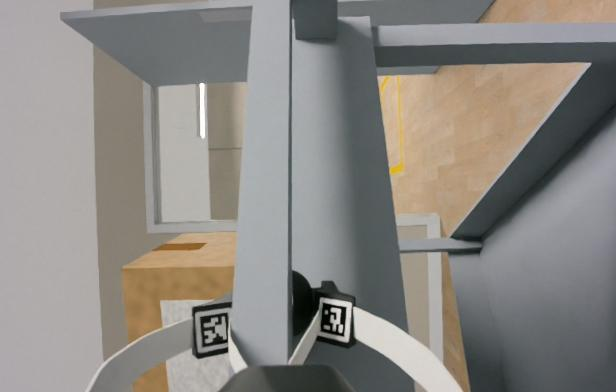

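move(
  blocking=false,
  r1={"base":{"strafe_m":0.25,"translate_m":0.06},"pace":"slow"},
)

wait(
  seconds=5,
  cameras=["r1_head_camera","r1_wrist_camera"],
)

Scene clock: 1257.53 s.
move: r1 moving
r1.base_odometry: x=-3.555 y=+2.981 heading=-0.226
r1.turned_by_wheels: +0.000
r1.turned_by_imu: -0.001
r1.base_tilt: forward=-1.6 right=+1.3
r1.lidar_m: 0.48 0.73 1.94 1.82 1.88 2.54 2.67 2.79 3.03 2.89 3.00 0.60
r1.base_status: translate_m moving; strafe_m moving
r1.joint_positions: lift_m=+0.648 arm_m=+0.175 wrist_yaw_rad=+0.003 wrist_pitch_rad=-0.011 wrist_roll_rad=+1.570 gripper_m=-0.019
r1.joint_status: not commanded
r1.measured_speeds: translate_m=+0.012 strafe_m=+0.048 rotate_rad=+0.001 lift_m=+0.000 arm_m=+0.000 wrist_yaw_rad=-0.001 wrist_pitch_rad=+0.000 wrist_roll_rad=+0.000
r1.motor_effort: lift_m=+13(13) arm_m=+4(4) wheel_0=-5(7) wheel_1=+5(8) wheel_2=-1(3)
r1.servo_current: wrist_yaw_rad=59(72) wrist_pitch_rad=65(65) wrist_roll_rad=39(59) gripper_m=52(52)
r1.contact_limits: arm_m 0
r1.hand_pose: x=+0.6345 y=-0.0866 z=+0.8298 quat_wxyz=(+0.707, +0.707, -0.003, +0.005) (m; r1's base frame)
r1.wrist_depth_mm: - - 1808 - 334 332 334 / - - - - 345 1661 1255 / - - - - - 1863 - / - - - 258 270 - - / - - 569 245 246 - - / - 480 181 186 229 - - / - 151 480 179 159 - -
r2: as last shown
r2.turned_by_imu: +0.000
r2.base_tilt: forward=-0.6 right=+0.0
r2.lidar_m: 1.39 0.47 1.95 3.19 1.31 1.40 - 2.35 1.65 1.56 1.58 1.46
r2.servo_current: wrist_yaw_rad=52(72) wrist_pitch_rad=46(46) wrist_roll_rad=46(52) gripper_m=111(117)
r2.wrist_depth_mm: - - 242 163 238 237 235 / - - 245 163 240 238 236 / - - 246 164 241 239 238 / 1499 - 247 164 243 240 239 / 1336 - 248 167 244 242 240 / - - 185 167 180 242 241 / - 1336 251 - 246 243 242
pictures: none

Scene clock: 1260.83 s.
earlier move: r1 done
r1.base_odometry: x=-3.446 y=+3.200 heading=-0.226
r1.turned_by_wheels: +0.000
r1.turned_by_imu: +0.000
r1.base_tilt: forward=-1.6 right=+1.3
r1.lidar_m: 0.54 2.35 1.67 1.60 1.65 2.23 2.74 2.86 3.28 3.12 2.14 0.60
r1.base_status: done
r1.joint_positions: lift_m=+0.648 arm_m=+0.175 wrist_yaw_rad=-0.006 wrist_pitch_rad=-0.011 wrist_roll_rad=+1.570 gripper_m=-0.019
r1.joint_status: not commanded
r1.measured_speeds: all 0
r1.motor_effort: lift_m=+13(13) arm_m=+4(4) wheel_0=-6(15) wheel_1=+1(8) wheel_2=-3(13)
r1.servo_current: wrist_yaw_rad=52(78) wrist_pitch_rad=59(72) wrist_roll_rad=52(72) gripper_m=52(59)
r1.contact_limits: arm_m 0
r1.hand_pose: x=+0.6338 y=-0.0891 z=+0.8299 quat_wxyz=(+0.707, +0.707, -0.006, +0.002) (m; r1's base frame)
r1.wrist_depth_mm: - - - 253 255 1863 1308 / - - - 249 249 - - / - - - 242 242 831 - / - 530 477 239 237 - - / - 517 500 233 234 - - / - - 181 186 229 - - / - 149 574 179 151 - -
r2.base_odometry: x=-2.171 y=-2.248 heading=-2.158
r2.turned_by_wheels: +0.000
r2.turned_by_imu: +0.000
r2.base_tilt: forward=-0.7 right=+0.1
r2.lidar_m: 1.39 0.45 1.93 3.21 1.30 1.60 - 2.35 1.65 1.53 1.58 1.49
r2.base_status: not commanded
r2.joint_positions: lift_m=+0.850 arm_m=+0.205 wrist_yaw_rad=+1.673 wrist_pitch_rad=+0.002 wrist_roll_rad=+0.000 gripper_m=-0.029
r2.joint_status: not commanded
r2.measured_speeds: all 0
r2.motor_effort: lift_m=+21(21) arm_m=+6(6) wheel_0=+12(12) wheel_1=-6(6) wheel_2=-1(1)
r2.servo_current: wrist_yaw_rad=46(72) wrist_pitch_rad=39(46) wrist_roll_rad=39(59) gripper_m=111(117)
r2.hand_pose: x=+0.4334 y=+0.2958 z=+1.0275 quat_wxyz=(+0.670, -0.001, +0.001, +0.742) (m; r2's base frame)
r2.wrist_depth_mm: - - 242 162 238 236 236 / - - 245 163 239 237 236 / - - 246 164 242 240 237 / 1397 - 248 165 243 240 239 / 1336 - 249 167 243 242 240 / - - 185 166 182 243 241 / - 1366 250 - 246 243 243
wait: 3.30 of 5 s (r1 has come to rest)
pictures: r1_head_camera, r1_wrist_camera
Images, in order (width x height): r1_head_camera 420x560, r1_wrist_camera 616x392.

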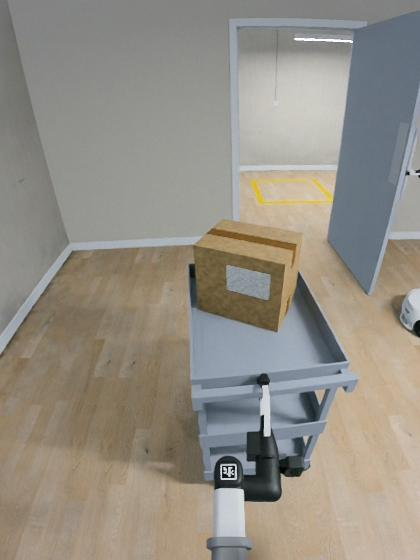

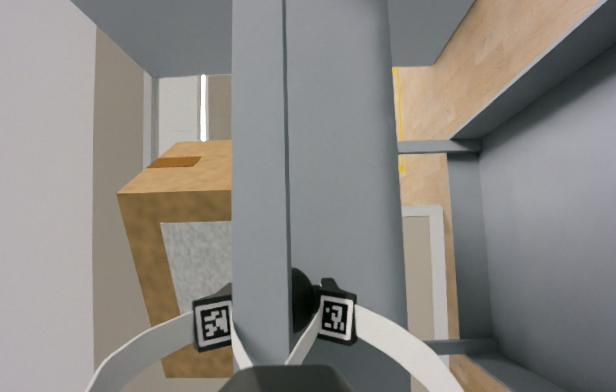

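move(
  blocking=false,
  r1={"base":{"rotate_rad":-0.12},"pace":"slow"},
)

wait(
  seconds=3,
)

move(
  blocking=false,
  r1={"base":{"strafe_m":0.15,"translate_m":0.03},"pace":"slow"},
)

wait(
  seconds=4,
)

move(
  blocking=false,
  r1={"base":{"rotate_rad":-0.12},"pace":"slow"},
)

wait(
  seconds=3,
)

move(
  blocking=false,
  r1={"base":{"strafe_m":0.15,"translate_m":0.03},"pace":"slow"},
)

wait(
  seconds=4,
)

move(
  blocking=false,
  r1={"base":{"rotate_rad":-0.12},"pace":"slow"},
)

wait(
  seconds=3,
  cameras=["r1_head_camera","r1_wrist_camera"],
)

Scene clock: 1270.43 s.
move: r1 moving
r1.base_odometry: x=-3.446 y=+3.200 heading=-0.326
r1.turned_by_wheels: -0.100
r1.turned_by_imu: -0.101
r1.base_tilt: forward=-1.6 right=+1.3
r1.lidar_m: 0.51 2.64 1.73 1.58 1.61 2.00 2.76 2.80 3.40 3.14 3.17 0.62
r1.base_status: rotate_rad moving
r1.joint_positions: lift_m=+0.648 arm_m=+0.175 wrist_yaw_rad=+0.007 wrist_pitch_rad=-0.011 wrist_roll_rad=+1.570 gripper_m=-0.019
r1.joint_status: not commanded
r1.measured_speeds: translate_m=+0.000 strafe_m=-0.003 rotate_rad=-0.225 lift_m=+0.000 arm_m=+0.000 wrist_yaw_rad=+0.000 wrist_pitch_rad=+0.000 wrist_roll_rad=+0.000
r1.motor_effort: lift_m=+13(13) arm_m=+4(4) wheel_0=+11(16) wheel_1=+6(7) wheel_2=+7(10)
r1.servo_current: wrist_yaw_rad=59(65) wrist_pitch_rad=59(72) wrist_roll_rad=46(59) gripper_m=52(59)
r1.contact_limits: arm_m 0
r1.hand_pose: x=+0.6348 y=-0.0855 z=+0.8299 quat_wxyz=(+0.707, +0.707, -0.002, +0.006) (m; r1's base frame)
r1.wrist_depth_mm: - - - - 271 1863 1255 / - - - 259 262 1863 - / - - - 251 251 - - / - - 525 243 244 - - / - 500 480 236 237 - - / - - 185 191 229 - - / - 156 181 179 151 - -
r2: as last shown
r2.base_tilt: forward=-0.7 right=+0.0
r2.lidar_m: 1.37 0.45 1.94 3.20 1.30 1.60 - 2.39 1.67 1.54 1.60 1.48
r2.servo_current: wrist_yaw_rad=52(59) wrist_pitch_rad=39(46) wrist_roll_rad=46(52) gripper_m=117(117)
r2.wrist_depth_mm: - - 243 163 238 237 235 / - - 244 163 238 237 236 / - - 246 164 241 238 237 / 1397 - 247 164 242 241 238 / 1308 - 248 167 244 242 240 / - - 185 166 181 242 242 / - 1281 251 - 247 244 243
pictures: none

Scene clock: 1271.17 s.
earlier move: r1 done
r1.base_odometry: x=-3.446 y=+3.200 heading=-0.346
r1.turned_by_wheels: -0.020
r1.turned_by_imu: -0.020
r1.base_tilt: forward=-1.6 right=+1.3
r1.lidar_m: 0.51 2.71 1.76 1.61 1.63 2.02 2.77 2.80 3.42 3.13 3.17 0.63
r1.base_status: done
r1.joint_positions: lift_m=+0.648 arm_m=+0.175 wrist_yaw_rad=-0.003 wrist_pitch_rad=-0.011 wrist_roll_rad=+1.570 gripper_m=-0.019
r1.joint_status: not commanded
r1.measured_speeds: all 0
r1.motor_effort: lift_m=+13(13) arm_m=+4(4) wheel_0=+0(16) wheel_1=+0(7) wheel_2=-1(10)
r1.servo_current: wrist_yaw_rad=59(72) wrist_pitch_rad=65(72) wrist_roll_rad=39(59) gripper_m=46(59)
r1.contact_limits: arm_m 0
r1.hand_pose: x=+0.6340 y=-0.0882 z=+0.8299 quat_wxyz=(+0.707, +0.707, -0.005, +0.003) (m; r1's base frame)
r1.wrist_depth_mm: - - - - 310 322 1182 / - - - - - 1921 1255 / - - - 260 270 - - / - - - 251 252 - - / - 521 477 237 241 - - / - - 181 187 225 - - / - 156 504 179 161 - -
r2.base_odometry: x=-2.171 y=-2.248 heading=-2.158
r2.turned_by_wheels: +0.000
r2.turned_by_imu: +0.000
r2.base_tilt: forward=-0.7 right=+0.0
r2.lidar_m: 1.40 0.46 1.94 3.21 1.31 1.57 - 2.39 1.64 1.55 1.58 1.50
r2.base_status: not commanded
r2.joint_positions: lift_m=+0.850 arm_m=+0.205 wrist_yaw_rad=+1.673 wrist_pitch_rad=+0.002 wrist_roll_rad=+0.000 gripper_m=-0.029
r2.joint_status: not commanded
r2.measured_speeds: all 0
r2.motor_effort: lift_m=+21(21) arm_m=+6(6) wheel_0=+12(12) wheel_1=-6(6) wheel_2=-1(1)
r2.servo_current: wrist_yaw_rad=52(65) wrist_pitch_rad=39(46) wrist_roll_rad=39(52) gripper_m=111(117)
r2.hand_pose: x=+0.4334 y=+0.2958 z=+1.0275 quat_wxyz=(+0.670, -0.001, +0.001, +0.742) (m; r2's base frame)
r2.wrist_depth_mm: - - 243 162 237 237 235 / - - 245 163 240 238 236 / - - 246 164 241 239 237 / 1430 - 248 164 243 241 239 / 1366 - 248 167 244 242 239 / - - 185 166 181 243 241 / - 1708 251 - 246 244 243
wait: 0.73 of 3 s (r1 has come to rest)
pictures: none

Scene clock: 1271.67 s.
move: r1 moving
r1.base_odometry: x=-3.440 y=+3.211 heading=-0.347
r1.turned_by_wheels: -0.001
r1.turned_by_imu: -0.001
r1.base_tilt: forward=-1.6 right=+1.3
r1.lidar_m: 0.51 2.71 1.77 1.58 1.62 2.00 2.75 2.80 3.43 3.14 3.16 0.62
r1.base_status: translate_m moving; strafe_m moving
r1.joint_positions: lift_m=+0.648 arm_m=+0.175 wrist_yaw_rad=-0.003 wrist_pitch_rad=-0.011 wrist_roll_rad=+1.570 gripper_m=-0.019
r1.joint_status: not commanded
r1.measured_speeds: translate_m=+0.010 strafe_m=+0.051 rotate_rad=-0.001 lift_m=+0.000 arm_m=+0.000 wrist_yaw_rad=+0.000 wrist_pitch_rad=+0.000 wrist_roll_rad=+0.000
r1.motor_effort: lift_m=+13(13) arm_m=+4(4) wheel_0=-7(10) wheel_1=+5(6) wheel_2=-5(5)
r1.servo_current: wrist_yaw_rad=52(59) wrist_pitch_rad=72(72) wrist_roll_rad=52(52) gripper_m=52(59)
r1.contact_limits: arm_m 0
r1.hand_pose: x=+0.6340 y=-0.0882 z=+0.8299 quat_wxyz=(+0.707, +0.707, -0.005, +0.003) (m; r1's base frame)
r1.wrist_depth_mm: - - - - 310 322 1182 / - - - - - 1863 1336 / - - - 258 268 - - / - - - 252 252 - - / - 530 480 236 240 - - / - - 181 187 226 - - / - 157 508 179 170 - -
r2: as last shown
r2.lidar_m: 1.37 0.46 1.92 3.19 1.31 1.57 - 2.38 1.65 1.55 1.60 1.49
r2.motor_effort: lift_m=+21(21) arm_m=+5(6) wheel_0=+12(12) wheel_1=-6(6) wheel_2=-1(1)
r2.servo_current: wrist_yaw_rad=52(65) wrist_pitch_rad=46(46) wrist_roll_rad=39(59) gripper_m=111(117)
r2.wrist_depth_mm: - - 242 162 238 236 236 / - - 244 163 240 238 236 / - - 245 164 241 240 238 / 1430 - 248 165 243 240 238 / 1336 - 248 167 244 241 239 / - - 185 166 181 243 241 / - 1661 251 - 246 243 243
pictures: none

Scene clock: 1273.93 s.
earlier move: r1 done
r1.base_odometry: x=-3.367 y=+3.330 heading=-0.347
r1.turned_by_wheels: +0.000
r1.turned_by_imu: +0.000
r1.base_tilt: forward=-1.6 right=+1.3
r1.lidar_m: 0.54 2.50 1.62 1.45 1.47 1.75 2.81 2.86 3.50 3.26 3.31 0.61
r1.base_status: done
r1.joint_positions: lift_m=+0.648 arm_m=+0.175 wrist_yaw_rad=-0.003 wrist_pitch_rad=-0.011 wrist_roll_rad=+1.570 gripper_m=-0.019
r1.joint_status: not commanded
r1.measured_speeds: all 0
r1.motor_effort: lift_m=+13(13) arm_m=+4(4) wheel_0=-6(14) wheel_1=+0(6) wheel_2=-2(7)
r1.servo_current: wrist_yaw_rad=59(65) wrist_pitch_rad=65(72) wrist_roll_rad=59(65) gripper_m=52(65)
r1.contact_limits: arm_m 0
r1.hand_pose: x=+0.6340 y=-0.0882 z=+0.8299 quat_wxyz=(+0.707, +0.707, -0.005, +0.003) (m; r1's base frame)
r1.wrist_depth_mm: - - - 250 248 1661 1336 / - - - 244 245 - - / - - 634 240 239 - - / - 484 473 236 236 - - / - - 500 234 234 - - / - - 181 186 228 - - / - 150 591 170 151 - -
r2.base_odometry: x=-2.171 y=-2.248 heading=-2.158
r2.turned_by_wheels: +0.000
r2.turned_by_imu: +0.000
r2.base_tilt: forward=-0.7 right=+0.0
r2.lidar_m: 1.38 0.45 1.92 3.20 1.27 2.14 - 2.38 1.67 1.54 1.58 1.47
r2.base_status: not commanded
r2.joint_positions: lift_m=+0.850 arm_m=+0.205 wrist_yaw_rad=+1.673 wrist_pitch_rad=+0.002 wrist_roll_rad=+0.000 gripper_m=-0.029
r2.joint_status: not commanded
r2.measured_speeds: all 0
r2.motor_effort: lift_m=+21(21) arm_m=+6(6) wheel_0=+12(12) wheel_1=-6(7) wheel_2=-1(1)
r2.servo_current: wrist_yaw_rad=52(65) wrist_pitch_rad=39(46) wrist_roll_rad=46(59) gripper_m=111(117)
r2.hand_pose: x=+0.4334 y=+0.2958 z=+1.0275 quat_wxyz=(+0.670, -0.001, +0.001, +0.742) (m; r2's base frame)
r2.wrist_depth_mm: - - 242 162 239 237 235 / - - 245 163 240 237 236 / - - 247 164 241 239 236 / - - 247 165 242 240 239 / 1336 - 248 167 245 241 241 / 1756 - 185 166 181 243 241 / 1756 1366 251 - 245 244 243
wait: 2.27 of 4 s (r1 has come to rest)
pictures: none

Scene clock: 1274.43 s.
move: r1 moving
r1.base_odometry: x=-3.367 y=+3.330 heading=-0.447
r1.turned_by_wheels: -0.100
r1.turned_by_imu: -0.100
r1.base_tilt: forward=-1.6 right=+1.3
r1.lidar_m: 0.52 2.89 1.73 1.45 1.46 1.70 2.80 2.81 3.28 3.27 3.27 0.64
r1.base_status: rotate_rad moving
r1.joint_positions: lift_m=+0.648 arm_m=+0.175 wrist_yaw_rad=+0.006 wrist_pitch_rad=-0.011 wrist_roll_rad=+1.570 gripper_m=-0.019
r1.joint_status: not commanded
r1.measured_speeds: translate_m=+0.000 strafe_m=-0.003 rotate_rad=-0.225 lift_m=+0.000 arm_m=+0.000 wrist_yaw_rad=+0.000 wrist_pitch_rad=+0.000 wrist_roll_rad=+0.000
r1.motor_effort: lift_m=+13(13) arm_m=+4(4) wheel_0=+10(16) wheel_1=+4(9) wheel_2=+6(10)
r1.servo_current: wrist_yaw_rad=59(72) wrist_pitch_rad=59(72) wrist_roll_rad=52(65) gripper_m=59(59)
r1.contact_limits: arm_m 0
r1.hand_pose: x=+0.6348 y=-0.0856 z=+0.8299 quat_wxyz=(+0.707, +0.707, -0.002, +0.006) (m; r1's base frame)
r1.wrist_depth_mm: - - - - 266 1808 1281 / - - - 257 259 1921 - / - - - 250 252 - - / - - 512 243 244 - - / - 504 488 235 236 - - / - - 182 189 229 - - / - 156 544 179 152 - -
r2: as last shown
r2.base_tilt: forward=-0.7 right=+0.1
r2.lidar_m: 1.37 0.47 1.93 3.19 1.29 2.14 - 2.38 1.64 1.53 1.57 1.50
r2.motor_effort: lift_m=+21(21) arm_m=+6(6) wheel_0=+11(12) wheel_1=-6(6) wheel_2=-1(1)
r2.servo_current: wrist_yaw_rad=59(65) wrist_pitch_rad=39(46) wrist_roll_rad=46(52) gripper_m=111(111)
r2.wrist_depth_mm: - - 243 163 238 237 236 / - - 245 163 240 238 236 / - - 244 164 241 239 237 / - - 248 165 243 240 238 / 1308 - 248 167 244 241 240 / - - 185 167 181 243 241 / 1708 1281 252 - 246 243 243
pictures: none

Scene clock: 1275.00 s.
earlier move: r1 done
r1.base_odometry: x=-3.367 y=+3.330 heading=-0.467
r1.turned_by_wheels: -0.020
r1.turned_by_imu: -0.020
r1.base_tilt: forward=-1.6 right=+1.3
r1.lidar_m: 0.52 2.98 1.70 1.45 1.45 1.66 2.82 2.81 3.25 3.30 3.24 0.63
r1.base_status: done
r1.joint_positions: lift_m=+0.648 arm_m=+0.175 wrist_yaw_rad=-0.003 wrist_pitch_rad=-0.011 wrist_roll_rad=+1.570 gripper_m=-0.019
r1.joint_status: not commanded
r1.measured_speeds: all 0
r1.motor_effort: lift_m=+13(13) arm_m=+4(4) wheel_0=-3(16) wheel_1=+1(9) wheel_2=-3(10)
r1.servo_current: wrist_yaw_rad=59(72) wrist_pitch_rad=65(72) wrist_roll_rad=33(65) gripper_m=52(59)
r1.contact_limits: arm_m 0
r1.hand_pose: x=+0.6340 y=-0.0882 z=+0.8299 quat_wxyz=(+0.707, +0.707, -0.005, +0.003) (m; r1's base frame)
r1.wrist_depth_mm: - - - - 310 322 1182 / - - - - 281 1921 1336 / - - - 258 268 - - / - - 691 251 252 - - / - 508 480 236 239 - - / - - 182 187 227 - - / - 151 504 179 160 - -
r2.base_odometry: x=-2.171 y=-2.248 heading=-2.158
r2.turned_by_wheels: +0.000
r2.turned_by_imu: +0.000
r2.base_tilt: forward=-0.6 right=+0.0
r2.lidar_m: 1.38 0.47 1.91 3.20 1.27 2.14 - 2.36 1.65 1.54 1.59 1.50
r2.base_status: not commanded
r2.joint_positions: lift_m=+0.850 arm_m=+0.205 wrist_yaw_rad=+1.673 wrist_pitch_rad=+0.002 wrist_roll_rad=+0.000 gripper_m=-0.029
r2.joint_status: not commanded
r2.measured_speeds: all 0
r2.motor_effort: lift_m=+21(21) arm_m=+6(6) wheel_0=+12(12) wheel_1=-6(6) wheel_2=-1(1)
r2.servo_current: wrist_yaw_rad=59(65) wrist_pitch_rad=46(46) wrist_roll_rad=39(59) gripper_m=104(117)
r2.hand_pose: x=+0.4334 y=+0.2958 z=+1.0275 quat_wxyz=(+0.670, -0.001, +0.001, +0.742) (m; r2's base frame)
r2.wrist_depth_mm: - - 243 162 238 236 236 / - - 245 163 240 238 236 / - - 245 165 242 239 238 / 1336 - 247 165 243 240 239 / 1366 - 248 167 244 241 241 / - - 185 166 181 243 241 / - 1336 252 - 247 243 242
wait: 0.57 of 3 s (r1 has come to rest)
pictures: none

Scene clock: 1275.50 s.
move: r1 moving
r1.base_odometry: x=-3.359 y=+3.341 heading=-0.468
r1.turned_by_wheels: -0.001
r1.turned_by_imu: -0.001
r1.base_tilt: forward=-1.6 right=+1.2
r1.lidar_m: 0.53 2.98 1.71 1.46 1.43 1.67 2.81 2.82 3.27 3.29 3.27 0.63
r1.base_status: translate_m moving; strafe_m moving
r1.joint_positions: lift_m=+0.648 arm_m=+0.175 wrist_yaw_rad=-0.003 wrist_pitch_rad=-0.011 wrist_roll_rad=+1.570 gripper_m=-0.019
r1.joint_status: not commanded
r1.measured_speeds: translate_m=+0.011 strafe_m=+0.051 rotate_rad=+0.003 lift_m=+0.000 arm_m=+0.000 wrist_yaw_rad=+0.000 wrist_pitch_rad=+0.000 wrist_roll_rad=+0.000
r1.motor_effort: lift_m=+13(13) arm_m=+4(4) wheel_0=-7(9) wheel_1=+6(8) wheel_2=-5(6)
r1.servo_current: wrist_yaw_rad=46(65) wrist_pitch_rad=59(72) wrist_roll_rad=52(59) gripper_m=52(59)
r1.contact_limits: arm_m 0
r1.hand_pose: x=+0.6340 y=-0.0882 z=+0.8299 quat_wxyz=(+0.707, +0.707, -0.005, +0.003) (m; r1's base frame)
r1.wrist_depth_mm: - - - - 309 322 1182 / - - - - 279 1863 1308 / - - - 258 267 - - / - - 691 250 252 - - / - 504 477 237 239 - - / - - 182 185 226 - - / - 151 512 179 160 - -
r2: as last shown
r2.base_tilt: forward=-0.7 right=+0.0
r2.lidar_m: 1.37 0.47 1.92 3.20 1.30 2.13 - 2.39 1.64 1.54 1.57 1.48
r2.servo_current: wrist_yaw_rad=65(65) wrist_pitch_rad=39(46) wrist_roll_rad=46(52) gripper_m=111(111)
r2.wrist_depth_mm: - - 243 162 238 237 235 / - - 245 164 240 238 236 / - - 246 164 242 239 237 / 1397 - 247 165 243 242 238 / 1336 - 249 167 244 241 240 / - - 185 166 181 243 241 / - 1336 251 - 246 243 243
pictures: none

Scene clock: 1277.77 s.
earlier move: r1 done
r1.base_odometry: x=-3.273 y=+3.450 heading=-0.468
r1.turned_by_wheels: +0.000
r1.turned_by_imu: +0.001
r1.base_tilt: forward=-1.6 right=+1.3
r1.lidar_m: 0.55 2.71 1.54 1.31 1.32 1.52 2.69 2.88 3.31 3.40 3.41 0.60
r1.base_status: done
r1.joint_positions: lift_m=+0.648 arm_m=+0.175 wrist_yaw_rad=-0.003 wrist_pitch_rad=-0.011 wrist_roll_rad=+1.570 gripper_m=-0.019
r1.joint_status: not commanded
r1.measured_speeds: all 0
r1.motor_effort: lift_m=+13(13) arm_m=+4(4) wheel_0=-5(9) wheel_1=+3(8) wheel_2=-4(7)
r1.servo_current: wrist_yaw_rad=59(65) wrist_pitch_rad=65(72) wrist_roll_rad=46(59) gripper_m=52(65)
r1.contact_limits: arm_m 0
r1.hand_pose: x=+0.6340 y=-0.0882 z=+0.8299 quat_wxyz=(+0.707, +0.707, -0.005, +0.003) (m; r1's base frame)
r1.wrist_depth_mm: - - - 247 245 1708 1281 / - - - 242 243 - - / - - 634 238 238 - - / - 480 469 236 236 - - / - 512 500 231 232 - - / - - 182 187 228 - - / - 157 580 179 153 - -
r2.base_odometry: x=-2.171 y=-2.248 heading=-2.158
r2.turned_by_wheels: +0.000
r2.turned_by_imu: +0.000
r2.base_tilt: forward=-0.7 right=+0.1
r2.lidar_m: 1.37 0.44 1.94 1.67 1.29 2.21 - 2.38 1.67 1.56 1.57 1.47
r2.base_status: not commanded
r2.joint_positions: lift_m=+0.850 arm_m=+0.205 wrist_yaw_rad=+1.673 wrist_pitch_rad=+0.002 wrist_roll_rad=+0.000 gripper_m=-0.029
r2.joint_status: not commanded
r2.measured_speeds: all 0
r2.motor_effort: lift_m=+21(21) arm_m=+6(6) wheel_0=+11(12) wheel_1=-6(6) wheel_2=-1(1)
r2.servo_current: wrist_yaw_rad=59(72) wrist_pitch_rad=39(46) wrist_roll_rad=39(59) gripper_m=104(117)
r2.hand_pose: x=+0.4334 y=+0.2958 z=+1.0275 quat_wxyz=(+0.670, -0.001, +0.001, +0.742) (m; r2's base frame)
r2.wrist_depth_mm: - - 243 162 238 236 235 / - - 244 163 240 237 236 / - - 245 164 242 238 236 / - - 247 165 243 241 239 / 1366 - 249 167 244 241 239 / 1756 - 185 166 181 243 241 / 1808 1281 251 - 245 243 244
wait: 2.27 of 4 s (r1 has come to rest)
pictures: none

Scene clock: 1278.27 s.
move: r1 moving
r1.base_odometry: x=-3.273 y=+3.451 heading=-0.568
r1.turned_by_wheels: -0.101
r1.turned_by_imu: -0.101
r1.base_tilt: forward=-1.6 right=+1.3
r1.lidar_m: 0.53 2.91 1.65 1.35 1.31 1.46 2.34 2.88 3.16 3.43 3.40 0.62
r1.base_status: rotate_rad moving
r1.joint_positions: lift_m=+0.648 arm_m=+0.175 wrist_yaw_rad=+0.005 wrist_pitch_rad=-0.011 wrist_roll_rad=+1.570 gripper_m=-0.019
r1.joint_status: not commanded
r1.measured_speeds: translate_m=+0.000 strafe_m=-0.001 rotate_rad=-0.224 lift_m=+0.000 arm_m=+0.000 wrist_yaw_rad=+0.000 wrist_pitch_rad=+0.000 wrist_roll_rad=+0.000
r1.motor_effort: lift_m=+13(13) arm_m=+4(4) wheel_0=+11(13) wheel_1=+4(8) wheel_2=+5(9)
r1.servo_current: wrist_yaw_rad=65(65) wrist_pitch_rad=72(72) wrist_roll_rad=46(59) gripper_m=52(59)
r1.contact_limits: arm_m 0
r1.hand_pose: x=+0.6346 y=-0.0859 z=+0.8299 quat_wxyz=(+0.707, +0.707, -0.002, +0.006) (m; r1's base frame)
r1.wrist_depth_mm: - - - 259 263 1863 1281 / - - - 254 255 1808 - / - - - 247 247 - - / - - 500 241 241 - - / - 504 488 234 235 - - / - - 183 190 229 - - / - 157 554 179 159 - -
r2: as last shown
r2.base_tilt: forward=-0.6 right=+0.1
r2.lidar_m: 1.39 0.49 1.91 3.20 1.29 2.23 - 2.35 1.64 1.52 1.59 1.45
r2.motor_effort: lift_m=+21(21) arm_m=+6(6) wheel_0=+12(12) wheel_1=-6(6) wheel_2=-1(1)
r2.servo_current: wrist_yaw_rad=59(65) wrist_pitch_rad=46(46) wrist_roll_rad=39(59) gripper_m=117(117)
r2.wrist_depth_mm: - - 243 162 239 236 235 / - - 245 162 241 237 236 / - - 246 165 242 239 237 / - - 247 165 242 241 239 / 1366 - 248 167 243 241 240 / 1808 - 185 166 181 244 241 / 1661 1255 251 - 246 244 244
pictures: none

Scene clock: 1278.83 s.
earlier move: r1 done
r1.base_odometry: x=-3.273 y=+3.450 heading=-0.588
r1.turned_by_wheels: -0.020
r1.turned_by_imu: -0.020
r1.base_tilt: forward=-1.6 right=+1.3
r1.lidar_m: 0.50 2.91 1.69 1.34 1.33 1.45 2.29 2.87 3.13 3.46 3.40 0.61
r1.base_status: done
r1.joint_positions: lift_m=+0.648 arm_m=+0.175 wrist_yaw_rad=-0.002 wrist_pitch_rad=-0.011 wrist_roll_rad=+1.570 gripper_m=-0.019
r1.joint_status: not commanded
r1.measured_speeds: all 0
r1.motor_effort: lift_m=+13(13) arm_m=+4(5) wheel_0=-1(13) wheel_1=+1(8) wheel_2=-1(9)
r1.servo_current: wrist_yaw_rad=39(65) wrist_pitch_rad=59(72) wrist_roll_rad=65(65) gripper_m=52(59)
r1.contact_limits: arm_m 0
r1.hand_pose: x=+0.6340 y=-0.0880 z=+0.8299 quat_wxyz=(+0.707, +0.707, -0.005, +0.003) (m; r1's base frame)
r1.wrist_depth_mm: - - - - 309 1537 1182 / - - - - 281 1808 1336 / - - - 259 267 - - / - - 668 251 251 854 - / - 496 477 236 240 - - / - - 182 187 226 - - / - 157 512 179 161 - -
r2.base_odometry: x=-2.171 y=-2.248 heading=-2.158
r2.turned_by_wheels: +0.000
r2.turned_by_imu: +0.000
r2.base_tilt: forward=-0.6 right=+0.0
r2.lidar_m: 1.39 0.47 1.94 3.20 1.29 2.26 - 2.40 1.67 1.55 1.60 1.49
r2.base_status: not commanded
r2.joint_positions: lift_m=+0.850 arm_m=+0.205 wrist_yaw_rad=+1.673 wrist_pitch_rad=+0.002 wrist_roll_rad=+0.000 gripper_m=-0.029
r2.joint_status: not commanded
r2.measured_speeds: all 0
r2.motor_effort: lift_m=+21(21) arm_m=+6(6) wheel_0=+11(12) wheel_1=-6(6) wheel_2=-1(1)
r2.servo_current: wrist_yaw_rad=52(72) wrist_pitch_rad=39(46) wrist_roll_rad=46(59) gripper_m=104(117)
r2.hand_pose: x=+0.4334 y=+0.2958 z=+1.0275 quat_wxyz=(+0.670, -0.001, +0.001, +0.742) (m; r2's base frame)
r2.wrist_depth_mm: - - 242 163 239 237 235 / - - 244 163 239 237 236 / - - 244 164 241 238 237 / - - 246 165 243 240 238 / 1336 - 248 167 243 241 240 / 1808 - 185 166 181 244 241 / 1708 1308 251 - 245 244 243
wait: 0.57 of 3 s (r1 has come to rest)
pictures: r1_head_camera, r1_wrist_camera
Images, in order (width x height): r1_head_camera 420x560, r1_wrist_camera 616x392.

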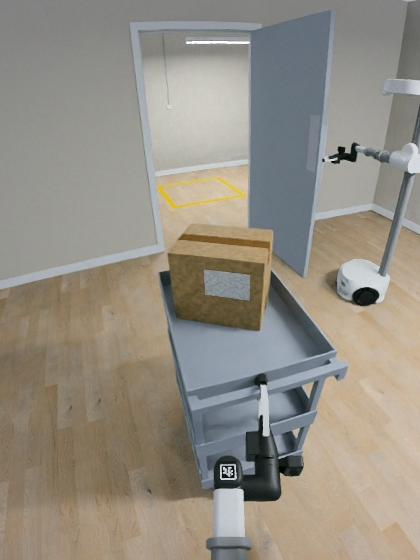

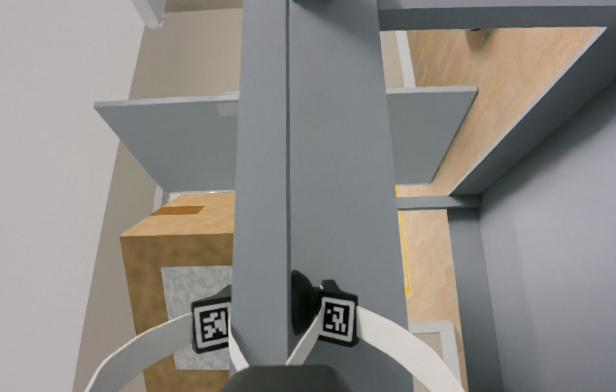

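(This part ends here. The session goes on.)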